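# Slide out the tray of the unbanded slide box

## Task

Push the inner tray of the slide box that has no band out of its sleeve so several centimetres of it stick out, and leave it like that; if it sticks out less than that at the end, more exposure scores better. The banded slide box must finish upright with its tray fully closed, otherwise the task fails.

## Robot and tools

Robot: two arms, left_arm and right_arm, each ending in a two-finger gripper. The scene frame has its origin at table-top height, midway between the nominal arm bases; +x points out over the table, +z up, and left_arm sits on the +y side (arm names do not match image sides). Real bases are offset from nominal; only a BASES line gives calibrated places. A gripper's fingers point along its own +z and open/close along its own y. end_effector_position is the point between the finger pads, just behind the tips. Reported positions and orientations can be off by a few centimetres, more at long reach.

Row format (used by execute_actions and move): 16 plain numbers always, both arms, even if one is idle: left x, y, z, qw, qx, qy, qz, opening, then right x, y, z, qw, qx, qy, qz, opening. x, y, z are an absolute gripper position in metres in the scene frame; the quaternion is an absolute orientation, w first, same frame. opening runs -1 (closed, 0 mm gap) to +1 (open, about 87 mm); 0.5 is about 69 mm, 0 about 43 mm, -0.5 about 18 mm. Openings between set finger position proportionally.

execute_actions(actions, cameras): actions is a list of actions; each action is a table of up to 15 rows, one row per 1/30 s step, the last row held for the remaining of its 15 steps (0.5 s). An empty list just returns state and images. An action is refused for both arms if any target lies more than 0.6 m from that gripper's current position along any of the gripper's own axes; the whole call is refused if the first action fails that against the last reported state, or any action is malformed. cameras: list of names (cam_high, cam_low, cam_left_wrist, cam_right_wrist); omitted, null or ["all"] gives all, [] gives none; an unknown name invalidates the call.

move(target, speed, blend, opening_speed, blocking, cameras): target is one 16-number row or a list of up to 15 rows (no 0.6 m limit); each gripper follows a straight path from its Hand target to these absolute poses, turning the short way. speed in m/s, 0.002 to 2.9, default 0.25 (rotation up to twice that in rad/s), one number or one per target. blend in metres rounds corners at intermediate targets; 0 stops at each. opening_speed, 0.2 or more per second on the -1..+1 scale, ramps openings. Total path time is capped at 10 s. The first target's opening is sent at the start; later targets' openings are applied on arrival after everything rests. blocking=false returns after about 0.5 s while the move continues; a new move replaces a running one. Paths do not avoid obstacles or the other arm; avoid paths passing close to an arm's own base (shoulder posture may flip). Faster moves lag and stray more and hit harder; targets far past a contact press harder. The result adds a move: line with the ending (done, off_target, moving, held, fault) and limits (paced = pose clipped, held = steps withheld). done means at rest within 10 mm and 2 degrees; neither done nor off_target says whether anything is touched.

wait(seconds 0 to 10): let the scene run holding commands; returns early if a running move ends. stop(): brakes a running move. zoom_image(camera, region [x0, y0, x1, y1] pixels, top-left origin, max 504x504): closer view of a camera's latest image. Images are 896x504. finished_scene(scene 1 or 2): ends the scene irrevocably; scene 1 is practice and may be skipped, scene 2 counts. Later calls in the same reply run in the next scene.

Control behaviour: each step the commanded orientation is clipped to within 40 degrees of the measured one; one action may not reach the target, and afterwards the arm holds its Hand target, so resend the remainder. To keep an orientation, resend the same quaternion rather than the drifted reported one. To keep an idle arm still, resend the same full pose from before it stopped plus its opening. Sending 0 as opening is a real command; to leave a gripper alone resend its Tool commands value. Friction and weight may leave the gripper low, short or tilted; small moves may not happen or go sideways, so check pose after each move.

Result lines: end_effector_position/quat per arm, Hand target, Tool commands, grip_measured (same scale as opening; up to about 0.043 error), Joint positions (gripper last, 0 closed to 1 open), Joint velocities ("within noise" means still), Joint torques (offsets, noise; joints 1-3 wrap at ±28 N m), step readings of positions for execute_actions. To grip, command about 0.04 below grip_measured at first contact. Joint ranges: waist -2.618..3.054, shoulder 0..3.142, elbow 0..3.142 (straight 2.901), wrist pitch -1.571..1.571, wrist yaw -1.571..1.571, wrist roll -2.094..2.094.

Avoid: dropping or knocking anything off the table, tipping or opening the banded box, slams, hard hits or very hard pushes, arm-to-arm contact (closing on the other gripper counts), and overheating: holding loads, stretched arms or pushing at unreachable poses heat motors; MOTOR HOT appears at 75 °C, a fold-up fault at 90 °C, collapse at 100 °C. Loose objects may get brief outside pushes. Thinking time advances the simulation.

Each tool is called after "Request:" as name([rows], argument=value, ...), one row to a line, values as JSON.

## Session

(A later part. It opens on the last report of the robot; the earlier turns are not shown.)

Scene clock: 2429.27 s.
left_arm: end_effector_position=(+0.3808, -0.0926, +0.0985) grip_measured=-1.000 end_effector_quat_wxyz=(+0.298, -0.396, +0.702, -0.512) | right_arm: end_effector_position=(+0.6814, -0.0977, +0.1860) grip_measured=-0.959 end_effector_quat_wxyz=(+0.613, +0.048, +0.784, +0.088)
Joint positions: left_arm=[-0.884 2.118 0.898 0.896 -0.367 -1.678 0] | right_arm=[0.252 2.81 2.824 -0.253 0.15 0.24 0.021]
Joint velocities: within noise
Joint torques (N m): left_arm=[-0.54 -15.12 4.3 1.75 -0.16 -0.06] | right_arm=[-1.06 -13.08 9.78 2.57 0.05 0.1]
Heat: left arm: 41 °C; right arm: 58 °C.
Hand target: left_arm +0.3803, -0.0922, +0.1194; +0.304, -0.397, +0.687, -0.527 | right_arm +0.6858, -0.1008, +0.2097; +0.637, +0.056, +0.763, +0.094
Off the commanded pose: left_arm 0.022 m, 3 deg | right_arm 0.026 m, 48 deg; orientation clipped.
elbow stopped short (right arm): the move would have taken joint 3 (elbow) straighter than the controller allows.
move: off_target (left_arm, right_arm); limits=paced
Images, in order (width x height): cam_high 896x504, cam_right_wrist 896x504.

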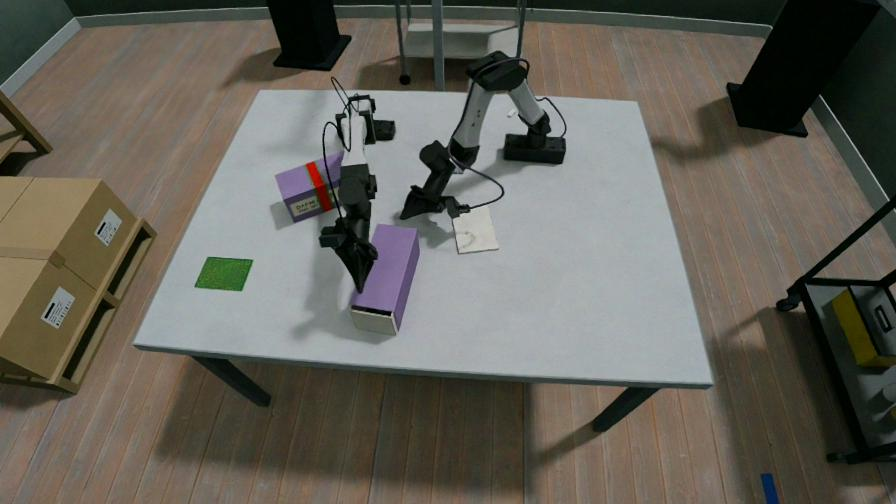

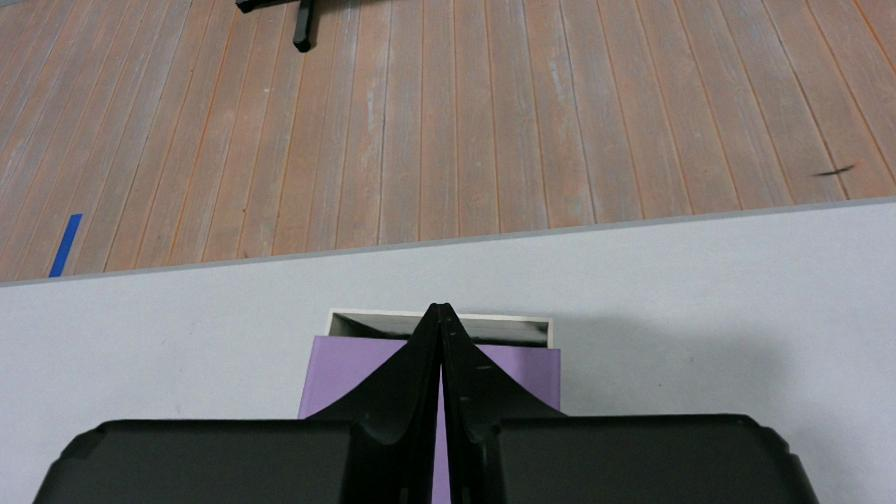

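Request:
move([
  [0.35,-0.03,0.13,0.52,0.089,0.848,-0.055,0,0.56,-0.085,0.21,0.42,0,0.9,0.0,-1],
  [0.40,-0.045,0.12,0.52,0.089,0.848,-0.055,0,0.5,-0.11,0.22,0.42,0,0.9,0.0,-1],
], speed=0.2)

Scene clock: 2453.20 s.
left_arm: end_effector_position=(+0.3951, -0.0375, +0.1173) grip_measured=+0.000 end_effector_quat_wxyz=(+0.517, +0.089, +0.850, -0.051) | right_arm: end_effector_position=(+0.4989, -0.1070, +0.1953) grip_measured=-0.959 end_effector_quat_wxyz=(+0.396, -0.004, +0.918, -0.003)
Joint positions: left_arm=[-0.935 1.966 1.21 0.132 -0.661 -0.41 0.5] | right_arm=[0.34 2.186 2.139 -0.737 0.235 0.217 0.021]
Joint velocities: within noise
Joint torques (N m): left_arm=[0.13 -9.25 10.09 1.47 -0.1 -0.03] | right_arm=[-0.88 -14.16 5.3 2.15 0.15 -0.04]
Heat: left arm: 46 °C; right arm: 66 °C.
Hand target: left_arm +0.3997, -0.0448, +0.1201; +0.520, +0.089, +0.848, -0.055 | right_arm +0.4996, -0.1100, +0.2200; +0.422, +0.000, +0.906, +0.000
Off the commanded pose: left_arm 0.009 m, 1 deg | right_arm 0.025 m, 3 deg.
elbow stopped short (right arm): the move would have taken joint 3 (elbow) straighter than the controller allows.
move: off_target (right_arm)

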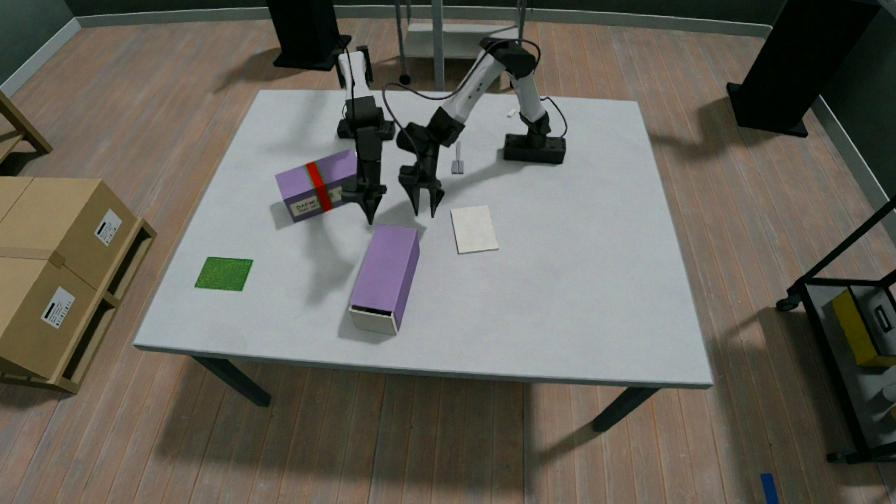

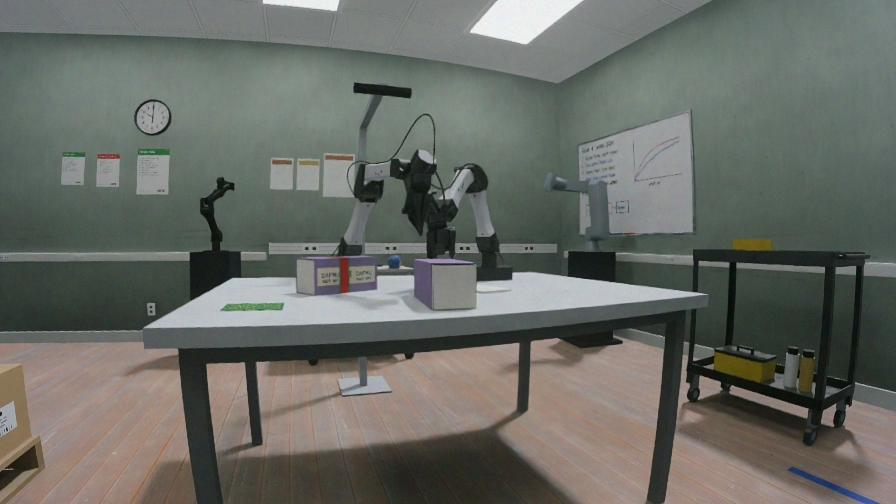

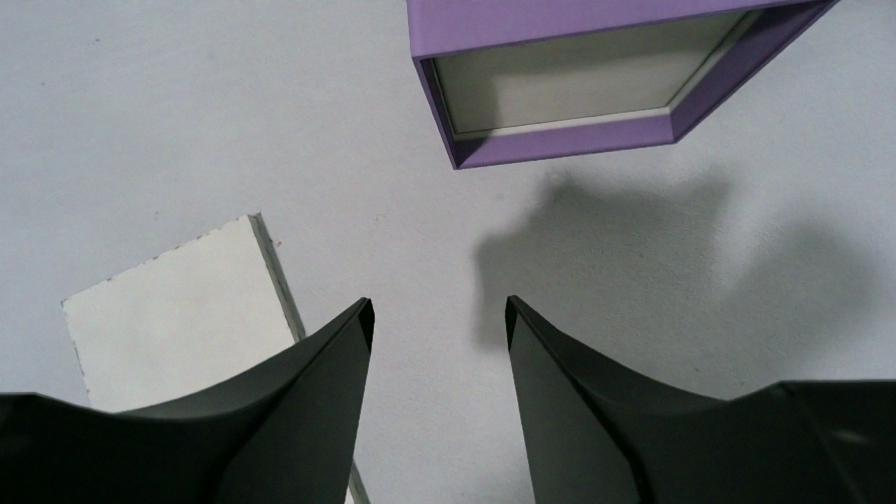

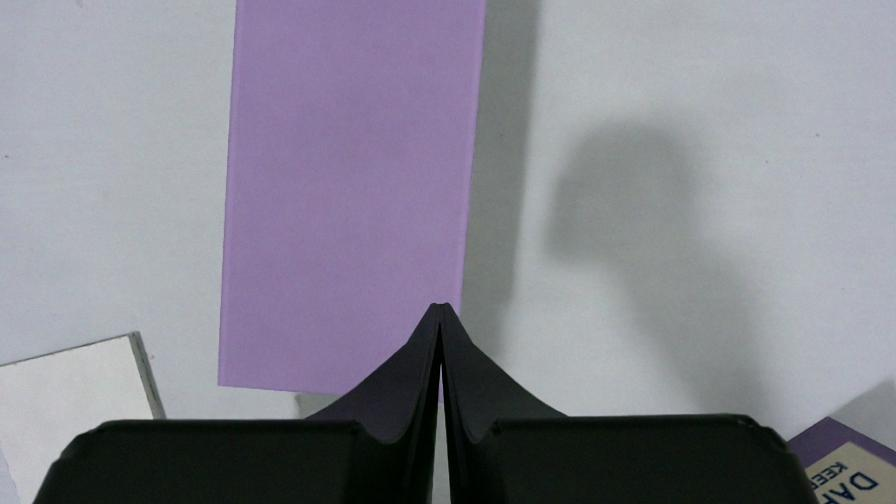

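Request:
move([
  [0.475,-0.053,0.118,0.52,0.089,0.848,-0.055,0,0.5,-0.11,0.22,0.42,0,0.9,0.0,-1],
  [0.475,-0.053,0.118,0.52,0.089,0.848,-0.055,-1,0.5,-0.11,0.22,0.42,0,0.9,0.0,-1],
], speed=0.12, opening_speed=1.5, cameras=["cam_left_wrist"])

Scene clock: 2468.57 s.
left_arm: end_effector_position=(+0.4707, -0.0528, +0.1244) grip_measured=-0.942 end_effector_quat_wxyz=(+0.523, +0.083, +0.846, -0.064) | right_arm: end_effector_position=(+0.4992, -0.1070, +0.1955) grip_measured=-0.959 end_effector_quat_wxyz=(+0.396, -0.004, +0.918, -0.003)
Joint positions: left_arm=[-0.814 2.141 1.481 0.11 -0.552 -0.335 0.029] | right_arm=[0.34 2.186 2.139 -0.736 0.235 0.216 0.021]
Joint velocities: within noise
Joint torques (N m): left_arm=[0.2 -10.41 9.57 1.5 -0.14 0.1] | right_arm=[-0.88 -14.13 5.3 2.13 0.15 -0.03]
Heat: left arm: 44 °C; right arm: 65 °C.
Hand target: left_arm +0.4748, -0.0529, +0.1180; +0.520, +0.089, +0.848, -0.055 | right_arm +0.4997, -0.1100, +0.2200; +0.423, +0.000, +0.906, +0.000
Off the commanded pose: left_arm 0.008 m, 1 deg | right_arm 0.025 m, 3 deg.
move: off_target (right_arm)
Images, in order (width x height): cam_left_wrist 896x504.

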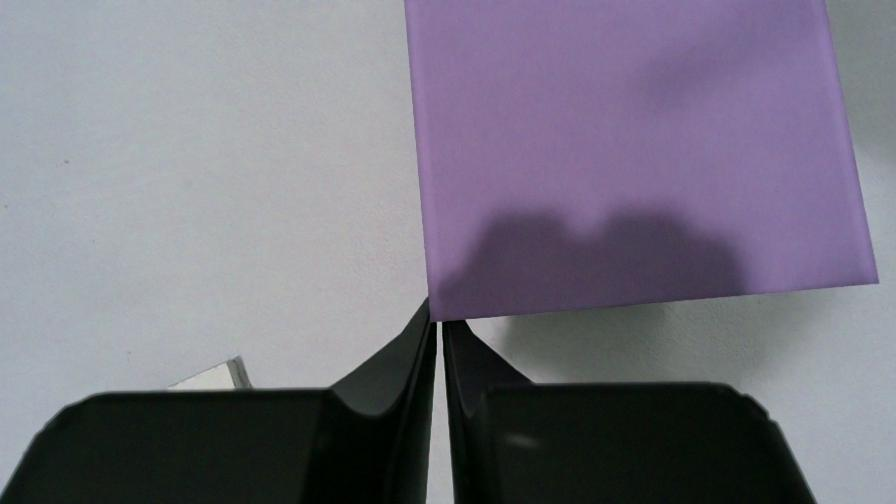

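Request:
move(target=[0.355,-0.033,0.118,0.52,0.089,0.848,-0.055,-1,0.5,-0.11,0.22,0.42,0,0.9,0.0,-1], speed=0.08, cameras=["cam_high","cam_left_wrist"])

Scene clock: 2477.20 s.
left_arm: end_effector_position=(+0.3623, -0.0449, +0.1143) grip_measured=-0.916 end_effector_quat_wxyz=(+0.522, +0.076, +0.846, -0.078) | right_arm: end_effector_position=(+0.4992, -0.1070, +0.1955) grip_measured=-0.959 end_effector_quat_wxyz=(+0.396, -0.004, +0.918, -0.003)
Joint positions: left_arm=[-1.006 1.917 1.111 0.189 -0.698 -0.486 0.042] | right_arm=[0.34 2.186 2.139 -0.736 0.235 0.216 0.021]
Joint velocities: within noise
Joint torques (N m): left_arm=[-0.69 -13.76 5.41 1.07 -0.32 0.22] | right_arm=[-0.88 -14.13 5.29 2.13 0.15 -0.03]
Heat: left arm: 44 °C; right arm: 65 °C.
Hand target: left_arm +0.3556, -0.0334, +0.1178; +0.520, +0.089, +0.847, -0.055 | right_arm +0.4997, -0.1100, +0.2200; +0.423, +0.000, +0.906, +0.000
Off the commanded pose: left_arm 0.014 m, 3 deg | right_arm 0.025 m, 3 deg.
move: off_target (left_arm, right_arm)
Images, in order (width x height): cam_high 896x504, cam_left_wrist 896x504.

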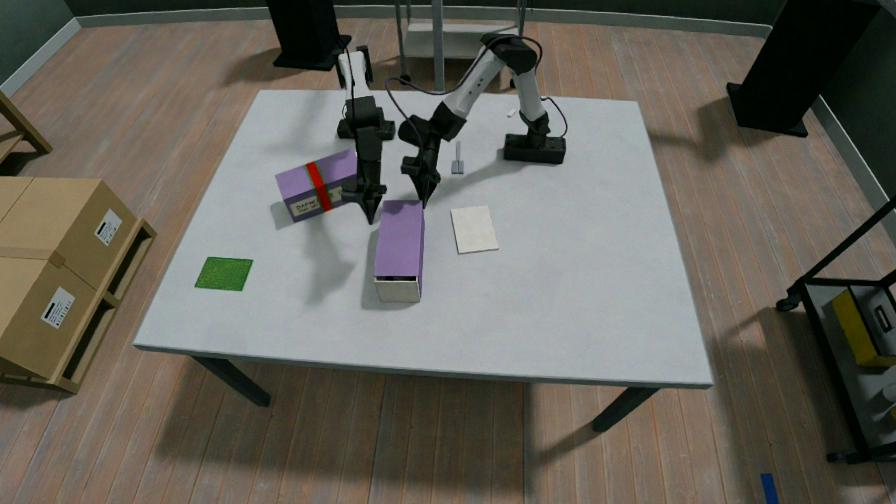

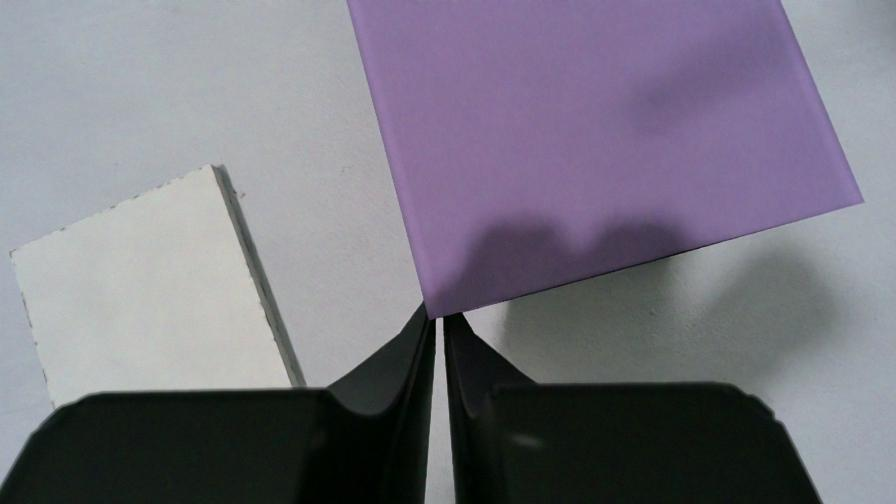

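Request:
move([
  [0.355,-0.04,0.118,0.52,0.089,0.848,-0.055,0,0.55,-0.09,0.22,0.38,0,0.925,0.0,-1],
  [0.29,-0.02,0.13,0.52,0.089,0.848,-0.055,0,0.61,-0.068,0.20,0.38,0,0.925,0.0,-1],
], speed=0.15, cameras=["cam_high","cam_right_wrist","cam_left_wrist"])

Scene clock: 2488.07 s.
left_arm: end_effector_position=(+0.2914, -0.0255, +0.1216) grip_measured=+0.000 end_effector_quat_wxyz=(+0.514, +0.098, +0.850, -0.055) | right_arm: end_effector_position=(+0.6019, -0.0709, +0.1819) grip_measured=-0.959 end_effector_quat_wxyz=(+0.486, -0.007, +0.873, +0.027)
Joint positions: left_arm=[-1.161 1.755 0.984 0.02 -0.82 -0.591 0.5] | right_arm=[0.34 2.678 2.833 -0.724 0.22 0.187 0.021]
Joint velocities: within noise
Joint torques (N m): left_arm=[-0.49 -11.85 5.81 1.19 -0.37 -0.17] | right_arm=[-0.92 -12.6 8.68 2.4 -0.09 -0.04]
Heat: left arm: 46 °C; right arm: 66 °C.
Hand target: left_arm +0.2903, -0.0202, +0.1297; +0.520, +0.089, +0.848, -0.055 | right_arm +0.6080, -0.0685, +0.1999; +0.509, -0.008, +0.860, +0.039
Off the commanded pose: left_arm 0.010 m, 1 deg | right_arm 0.020 m, 14 deg.
elbow stopped short (right arm): the move would have taken joint 3 (elbow) straighter than the controller allows.
move: off_target (right_arm)
Images, in order (width x height): cam_high 896x504, cam_left_wrist 896x504, cam_right_wrist 896x504.

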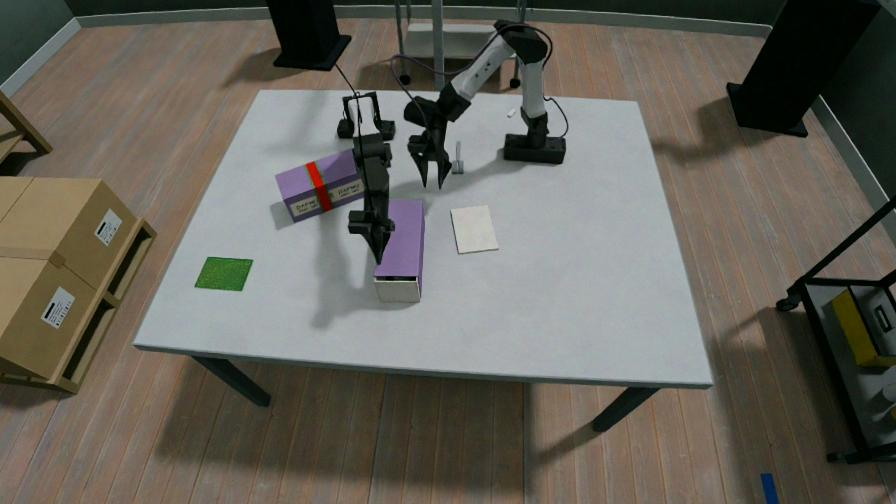

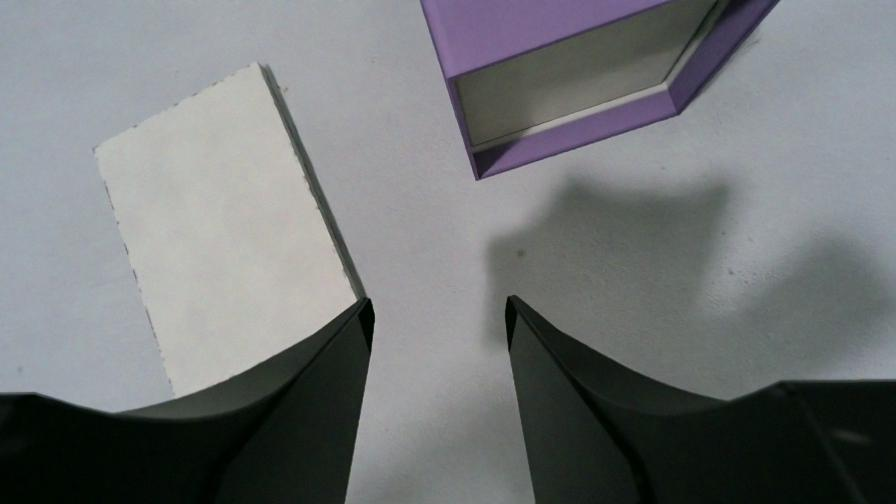

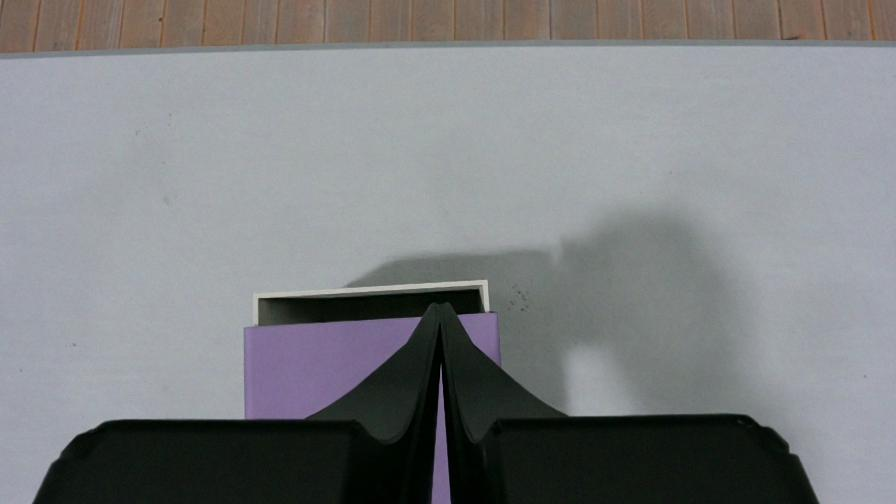

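Request:
move([
  [0.31,-0.046,0.122,0.5225,0,0.8526,0,0,0.55,-0.06,0.22,0.38,0,0.925,0.0,-1],
  [0.373,-0.046,0.122,0.5225,0,0.8526,0,0,0.5,-0.05,0.22,0.38,0,0.925,0.0,-1],
  [0.373,-0.046,0.122,0.5225,0,0.8526,0,-1,0.5,-0.05,0.22,0.38,0,0.925,0.0,-1],
  [0.318,-0.046,0.122,0.5225,0,0.8526,0,-1,0.5,-0.05,0.22,0.38,0,0.925,0.0,-1],
], speed=0.1, opening_speed=1.5, cameras=["cam_high","cam_right_wrist","cam_left_wrist"])

Scene clock: 2519.47 s.
left_arm: end_effector_position=(+0.3049, -0.0381, +0.1246) grip_measured=+0.000 end_effector_quat_wxyz=(+0.520, +0.030, +0.853, -0.026) | right_arm: end_effector_position=(+0.5676, -0.0620, +0.1659) grip_measured=-0.959 end_effector_quat_wxyz=(+0.425, -0.016, +0.905, +0.017)
Joint positions: left_arm=[-1.166 1.868 1.162 -0.153 -0.923 -0.761 0.5] | right_arm=[0.37 2.659 2.833 -0.889 0.225 0.215 0.021]
Joint velocities: within noise
Joint torques (N m): left_arm=[0.02 -10.02 6.87 1.23 -0.25 -0.05] | right_arm=[-0.79 -12.66 5.9 1.92 0.06 0.04]
Heat: left arm: 45 °C; right arm: 68 °C.
Hand target: left_arm +0.3048, -0.0374, +0.1244; +0.520, +0.031, +0.853, -0.025 | right_arm +0.5678, -0.0621, +0.1669; +0.426, -0.016, +0.905, +0.018
Tool commands: left_gripper/opening=+0.0 right_gripper/opening=-1.0
Off the commanded pose: left_arm 0.015 m, 5 deg | right_arm 0.087 m, 6 deg.
elbow stopped short (right arm): the move would have taken joint 3 (elbow) straighter than the controller allows.
move: held (left_arm, right_arm; a check stopped the path); path passed 0 of 4 targets; target 3's new opening was not sent; limits=held
pose unreachable (left arm): on one or more control steps of this call, first in action 0 (counted from 0), this arm could not follow its commanded pose, so it was not sent that pose on those steps. It may still have moved: this result reports where it is.
cause: moving toward the commanded pose would bring a part of the arm too close to another arm (this arm's wrist (the part past joint 4) and the right arm's forearm (the part past joint 3), along the way the arms are being sent, or toward where that arm still pushes).
pose unreachable (right arm): on one or more control steps of this call, first in action 0 (counted from 0), this arm could not follow its commanded pose, so it was not sent that pose on those steps. It may still have moved: this result reports where it is.
cause: moving toward the commanded pose would bring a part of the arm too close to another arm (this arm's forearm (the part past joint 3) and the left arm's wrist (the part past joint 4), along the way the arms are being sent, or toward where that arm still pushes).
Images, in order (width x height): cam_high 896x504, cam_left_wrist 896x504, cam_right_wrist 896x504.

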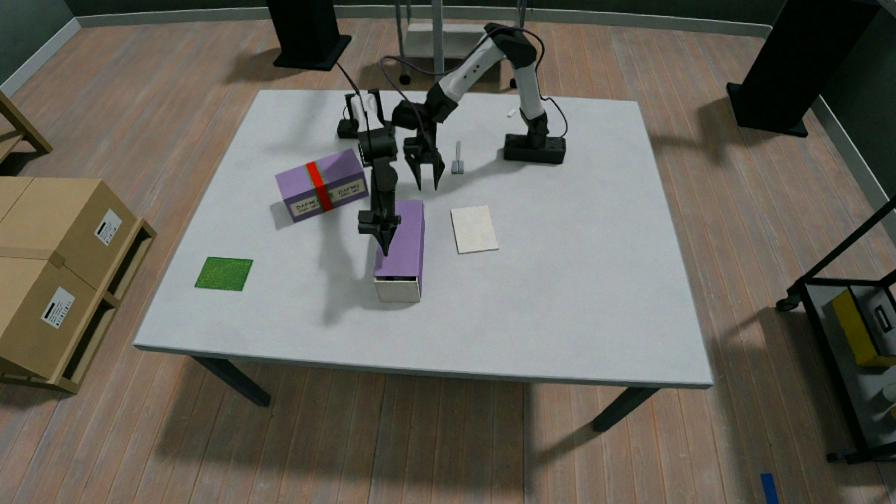

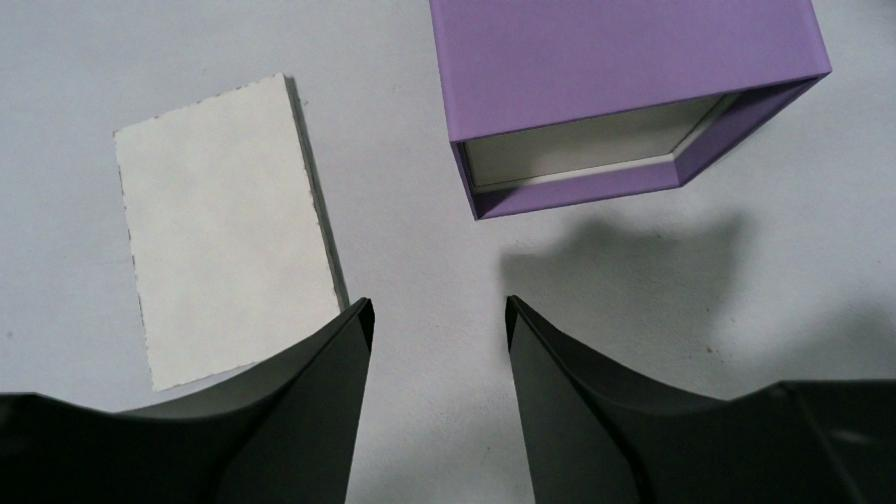

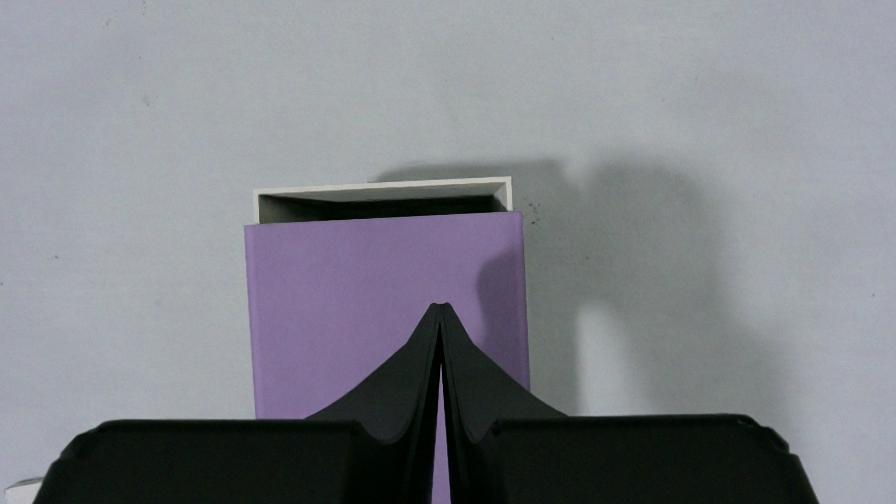

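Request:
move([
  [0.29,0.0,0.13,0.5225,0,0.8526,0,0,0.568,-0.062,0.175,0.43,0,0.903,0.0,-1],
  [0.29,0.0,0.13,0.301,-0.399,0.682,-0.534,-1,0.608,-0.042,0.17,0.462,0,0.887,0.0,-1],
], speed=0.2)

Scene clock: 2558.57 s.
left_arm: end_effector_position=(+0.2891, -0.0041, +0.1371) grip_measured=-1.000 end_effector_quat_wxyz=(+0.300, -0.396, +0.680, -0.540) | right_arm: end_effector_position=(+0.6007, -0.0463, +0.1538) grip_measured=-0.959 end_effector_quat_wxyz=(+0.482, -0.007, +0.876, +0.014)
Joint positions: left_arm=[-0.963 1.692 0.359 1.067 -0.444 -1.707 0] | right_arm=[0.389 2.732 2.833 -0.693 0.282 0.206 0.021]
Joint velocities: within noise
Joint torques (N m): left_arm=[1.03 -4.34 3.63 1.73 0 0.03] | right_arm=[-0.23 -12.6 8.77 2.35 0.19 -0.04]
Heat: left arm: 41 °C; right arm: 71 °C.
Hand target: left_arm +0.2899, +0.0001, +0.1300; +0.301, -0.399, +0.682, -0.534 | right_arm +0.6063, -0.0426, +0.1699; +0.505, -0.004, +0.863, +0.017
Off the commanded pose: left_arm 0.008 m, 1 deg | right_arm 0.018 m, 3 deg.
elbow stopped short (right arm): the move would have taken joint 3 (elbow) straighter than the controller allows.
move: off_target (right_arm)

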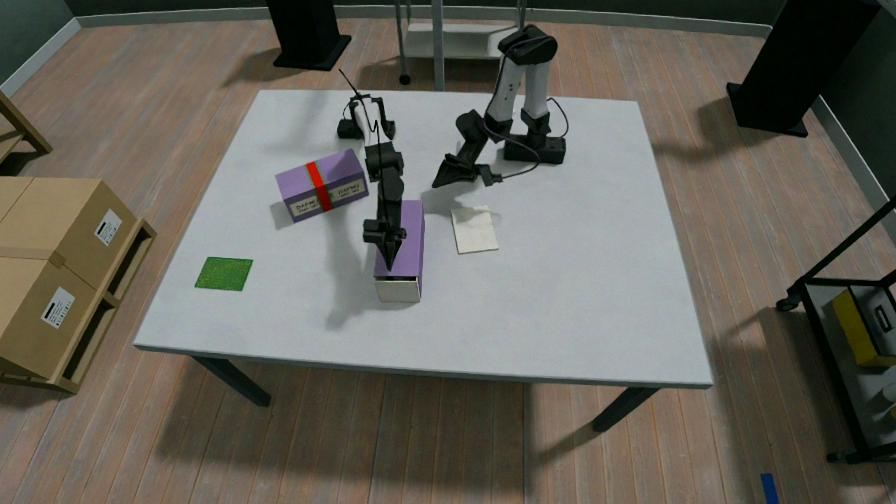

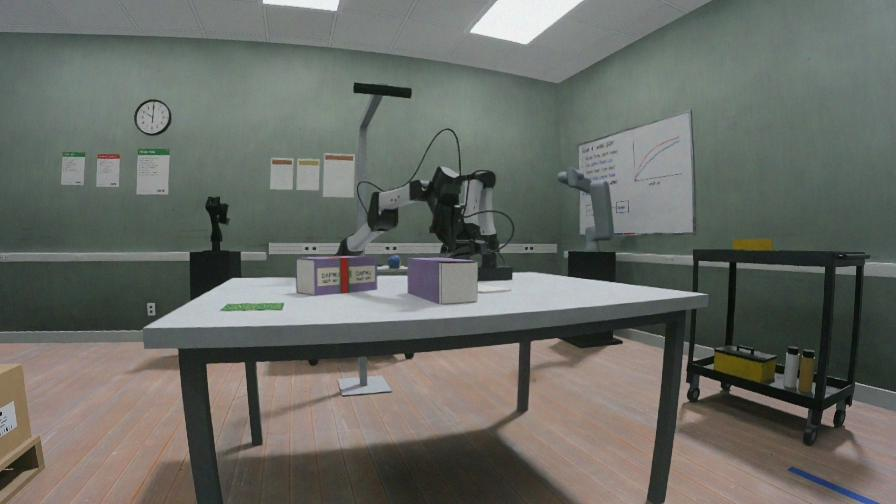

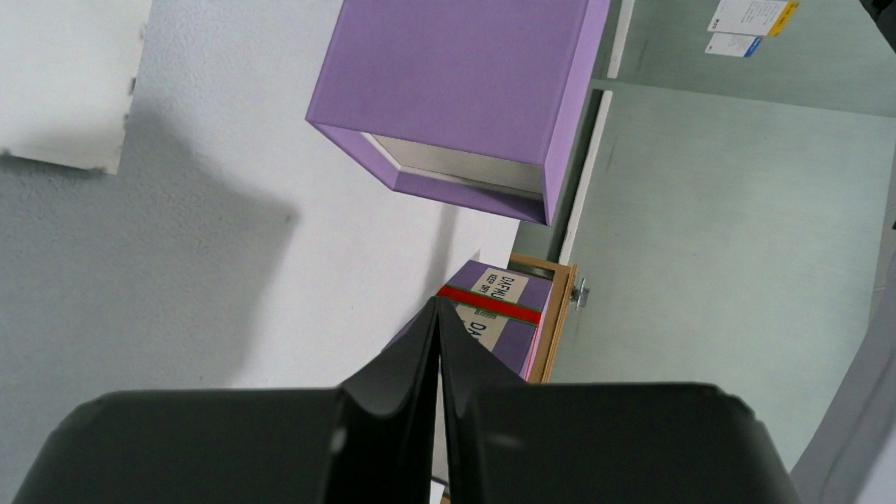

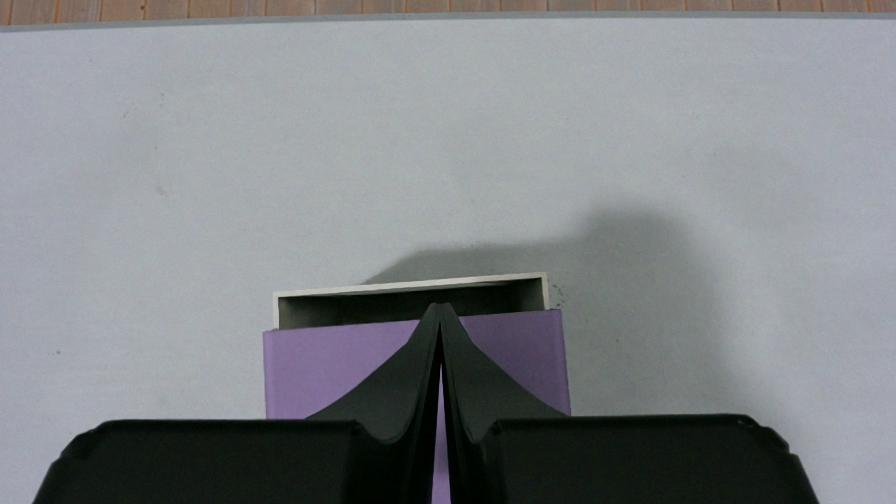

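Request:
move([
  [0.29,0.0,0.13,0.301,-0.399,0.682,-0.534,-1,0.612,-0.043,0.125,0.462,0,0.887,0.0,-1],
], speed=0.1, cameras=["cam_right_wrist"])

Request:
zoom_image(camera="cam_right_wrist", region=[340, 220, 540, 380])

Scene clock: 2569.20 s.
left_arm: end_effector_position=(+0.2891, -0.0042, +0.1372) grip_measured=-1.000 end_effector_quat_wxyz=(+0.300, -0.396, +0.679, -0.540) | right_arm: end_effector_position=(+0.6111, -0.0436, +0.1261) grip_measured=-0.959 end_effector_quat_wxyz=(+0.484, -0.005, +0.875, +0.011)
Joint positions: left_arm=[-0.963 1.692 0.359 1.068 -0.444 -1.708 0] | right_arm=[0.389 2.793 2.839 -0.633 0.29 0.205 0.021]
Joint velocities: within noise
Joint torques (N m): left_arm=[0.77 -4.45 3.77 1.81 -0.04 0.04] | right_arm=[-0.51 -11.86 8.42 1.9 0.14 0.08]
Heat: left arm: 40 °C; right arm: 72 °C.
Hand target: left_arm +0.2899, +0.0001, +0.1300; +0.301, -0.399, +0.682, -0.534 | right_arm +0.6113, -0.0432, +0.1247; +0.484, -0.003, +0.875, +0.009
Off the commanded pose: left_arm 0.008 m, 1 deg | right_arm 0.002 m, 3 deg.
elbow stopped short (right arm): the move would have taken joint 3 (elbow) straighter than the controller allows.
move: off_target (right_arm)
Images, in order (width x height): cam_right_wrist 896x504.

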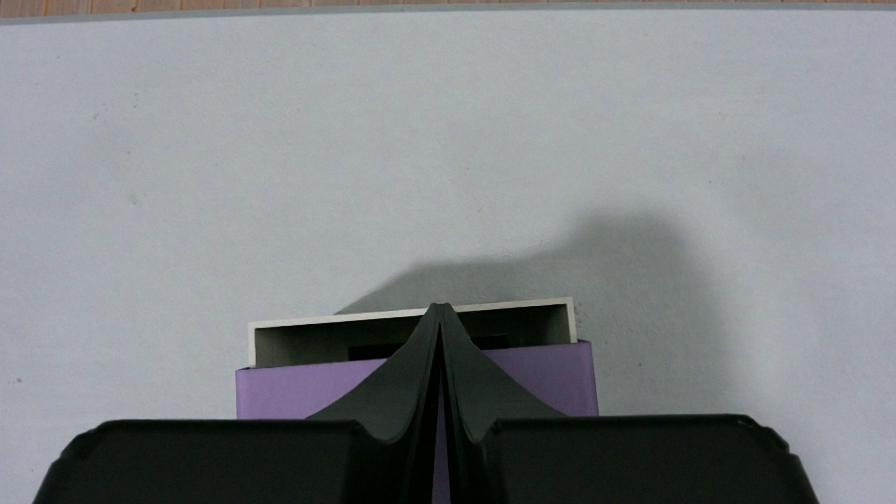

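Scaled by 2.520 from the camera's 896x504 image, which has a finer 1280x720 frame.

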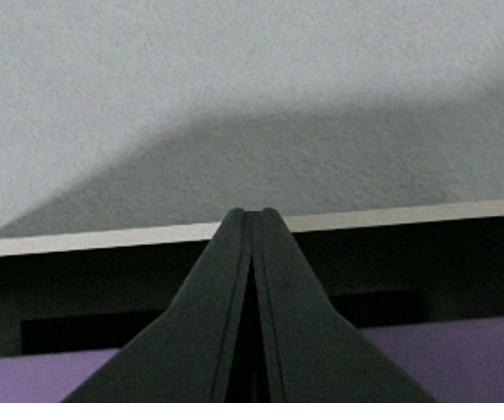

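Request:
move([
  [0.29,0.0,0.13,0.301,-0.399,0.682,-0.534,-1,0.605,-0.043,0.123,0.462,0,0.887,0.0,-1],
  [0.29,0.0,0.13,0.301,-0.399,0.682,-0.534,-1,0.603,-0.043,0.10,0.462,0,0.887,0.0,-1],
], speed=0.06, cameras=["cam_right_wrist"])

Request:
zoom_image(camera="cam_right_wrist", region=[340, 220, 540, 380])

Scene clock: 2580.20 s.
left_arm: end_effector_position=(+0.2890, -0.0042, +0.1372) grip_measured=-1.000 end_effector_quat_wxyz=(+0.299, -0.396, +0.679, -0.541) | right_arm: end_effector_position=(+0.6145, -0.0438, +0.1239) grip_measured=-0.959 end_effector_quat_wxyz=(+0.492, +0.006, +0.871, +0.006)
Joint positions: left_arm=[-0.963 1.692 0.359 1.068 -0.444 -1.708 0] | right_arm=[0.393 2.793 2.817 -0.599 0.316 0.219 0.021]
Joint velocities: within noise
Joint torques (N m): left_arm=[0.8 -4.41 3.75 1.83 0.01 -0.02] | right_arm=[-0.2 -12.96 3.41 1.59 0.03 0.14]
Heat: left arm: 39 °C; right arm: 70 °C.
Hand target: left_arm +0.2899, +0.0001, +0.1300; +0.301, -0.399, +0.682, -0.534 | right_arm +0.6036, -0.0429, +0.1004; +0.461, +0.000, +0.888, -0.001
Off the commanded pose: left_arm 0.008 m, 1 deg | right_arm 0.027 m, 4 deg.
move: off_target (right_arm)
Images, in order (width x height): cam_right_wrist 896x504.

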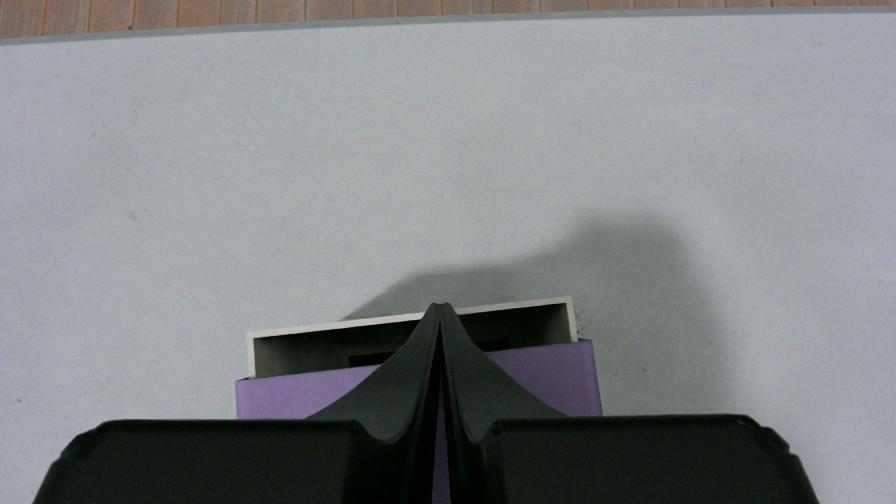

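Scaled by 2.520 from the camera's 896x504 image, which has a finer 1280x720 frame.

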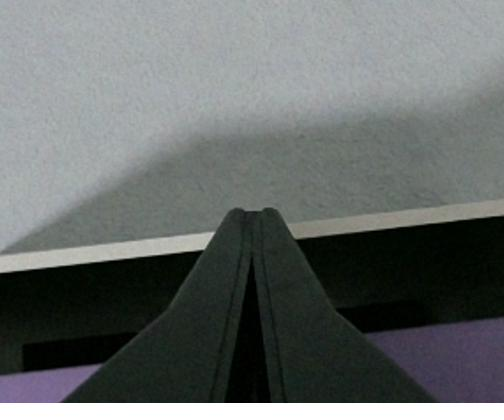

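Request:
move([
  [0.29,0.0,0.13,0.301,-0.399,0.682,-0.534,-1,0.605,-0.043,0.155,0.462,0,0.887,0.0,-1],
  [0.29,0.0,0.13,0.301,-0.399,0.682,-0.534,-1,0.596,-0.043,0.15,0.44,0,0.898,0.0,-1],
  [0.29,0.0,0.13,0.301,-0.399,0.682,-0.534,-1,0.6,-0.043,0.105,0.44,0,0.898,0.0,-1],
], speed=0.06, cameras=["cam_right_wrist"])

Request:
zoom_image(camera="cam_right_wrist", region=[340, 220, 540, 380])

Scene clock: 2599.50 s.
left_arm: end_effector_position=(+0.2890, -0.0042, +0.1372) grip_measured=-1.000 end_effector_quat_wxyz=(+0.299, -0.396, +0.679, -0.541) | right_arm: end_effector_position=(+0.6075, -0.0457, +0.1248) grip_measured=-0.959 end_effector_quat_wxyz=(+0.478, +0.005, +0.878, +0.004)
Joint positions: left_arm=[-0.963 1.692 0.359 1.068 -0.444 -1.708 0] | right_arm=[0.393 2.792 2.843 -0.657 0.312 0.223 0.021]
Joint velocities: within noise
Joint torques (N m): left_arm=[0.81 -4.46 3.81 1.81 -0.05 0.01] | right_arm=[-0.47 -11.07 7.35 1.45 -0.11 0.16]
Heat: left arm: 37 °C; right arm: 71 °C.
Hand target: left_arm +0.2899, +0.0001, +0.1300; +0.301, -0.399, +0.682, -0.534 | right_arm +0.5996, -0.0433, +0.1052; +0.452, -0.001, +0.892, +0.005
Off the commanded pose: left_arm 0.008 m, 1 deg | right_arm 0.021 m, 5 deg.
elbow stopped short (right arm): the move would have taken joint 3 (elbow) straighter than the controller allows.
move: off_target (right_arm)
Images, in order (width x height): cam_right_wrist 896x504.

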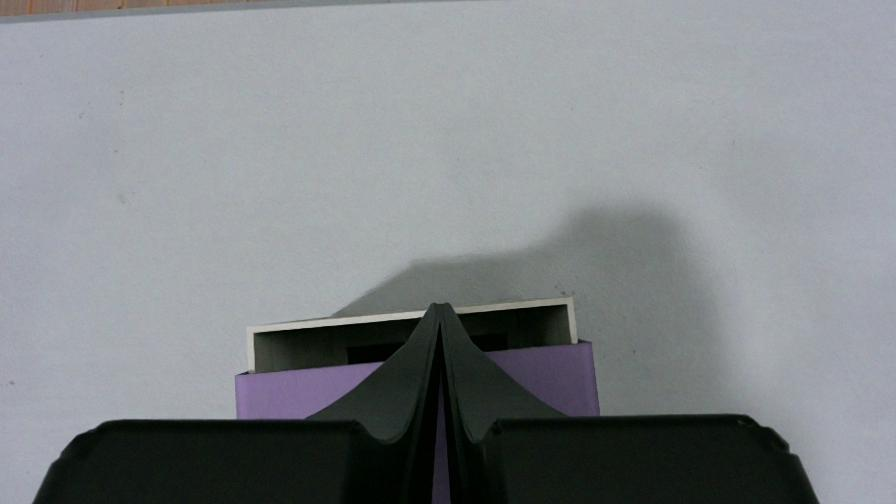

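Scaled by 2.520 from the camera's 896x504 image, which has a finer 1280x720 frame.

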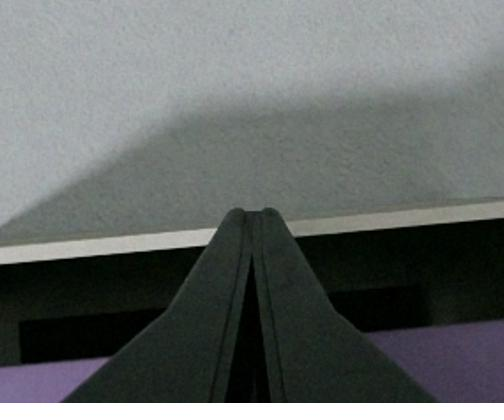

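Request:
move([
  [0.30,-0.085,0.12,0.301,-0.399,0.682,-0.534,-1,0.6,-0.043,0.105,0.44,0,0.898,0.0,-1],
  [0.34,-0.093,0.12,0.301,-0.399,0.682,-0.534,-1,0.57,-0.043,0.04,0.40,0,0.916,0.0,-1],
], speed=[0.15,0.06], cameras=["cam_high","cam_left_wrist","cam_right_wrist"])

Scene clock: 2614.20 s.
left_arm: end_effector_position=(+0.3347, -0.0903, +0.1244) grip_measured=-1.000 end_effector_quat_wxyz=(+0.297, -0.401, +0.678, -0.539) | right_arm: end_effector_position=(+0.6079, -0.0449, +0.1212) grip_measured=-0.959 end_effector_quat_wxyz=(+0.499, +0.026, +0.866, +0.018)
Joint positions: left_arm=[-0.99 2.003 0.757 0.971 -0.471 -1.729 0] | right_arm=[0.394 2.631 2.475 -0.401 0.319 0.258 0.021]
Joint velocities: within noise
Joint torques (N m): left_arm=[0.8 -7.56 7.47 1.57 0.01 0.16] | right_arm=[0.32 -8.98 1.62 0.64 -0.28 0.21]
Heat: left arm: 37 °C; right arm: 66 °C.
Hand target: left_arm +0.3399, -0.0927, +0.1201; +0.301, -0.399, +0.682, -0.534 | right_arm +0.5724, -0.0438, +0.0449; +0.402, +0.001, +0.915, +0.000
Off the commanded pose: left_arm 0.007 m, 1 deg | right_arm 0.090 m, 13 deg.
move: off_target (right_arm)
Images, in order (width x height): cam_high 896x504, cam_left_wrist 896x504, cam_right_wrist 896x504.

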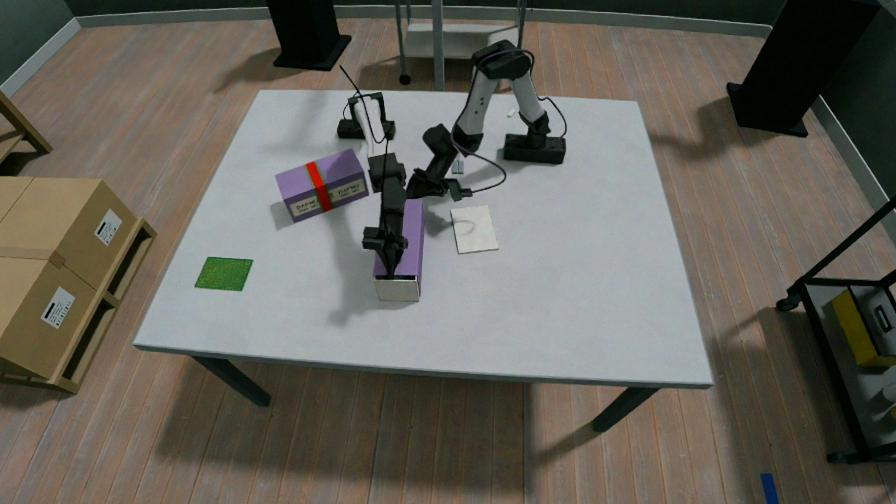

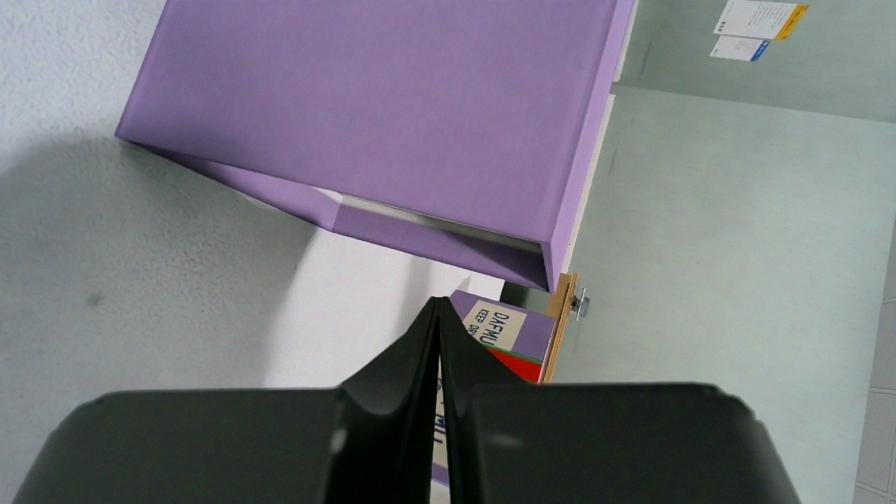

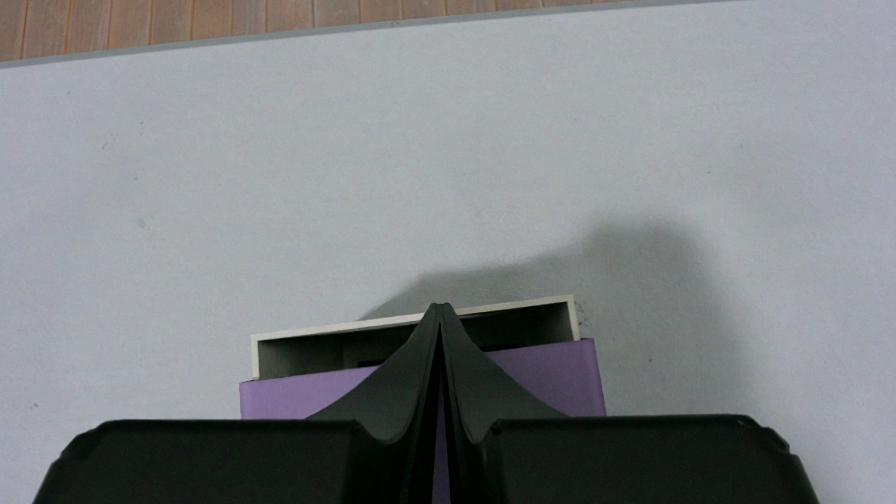

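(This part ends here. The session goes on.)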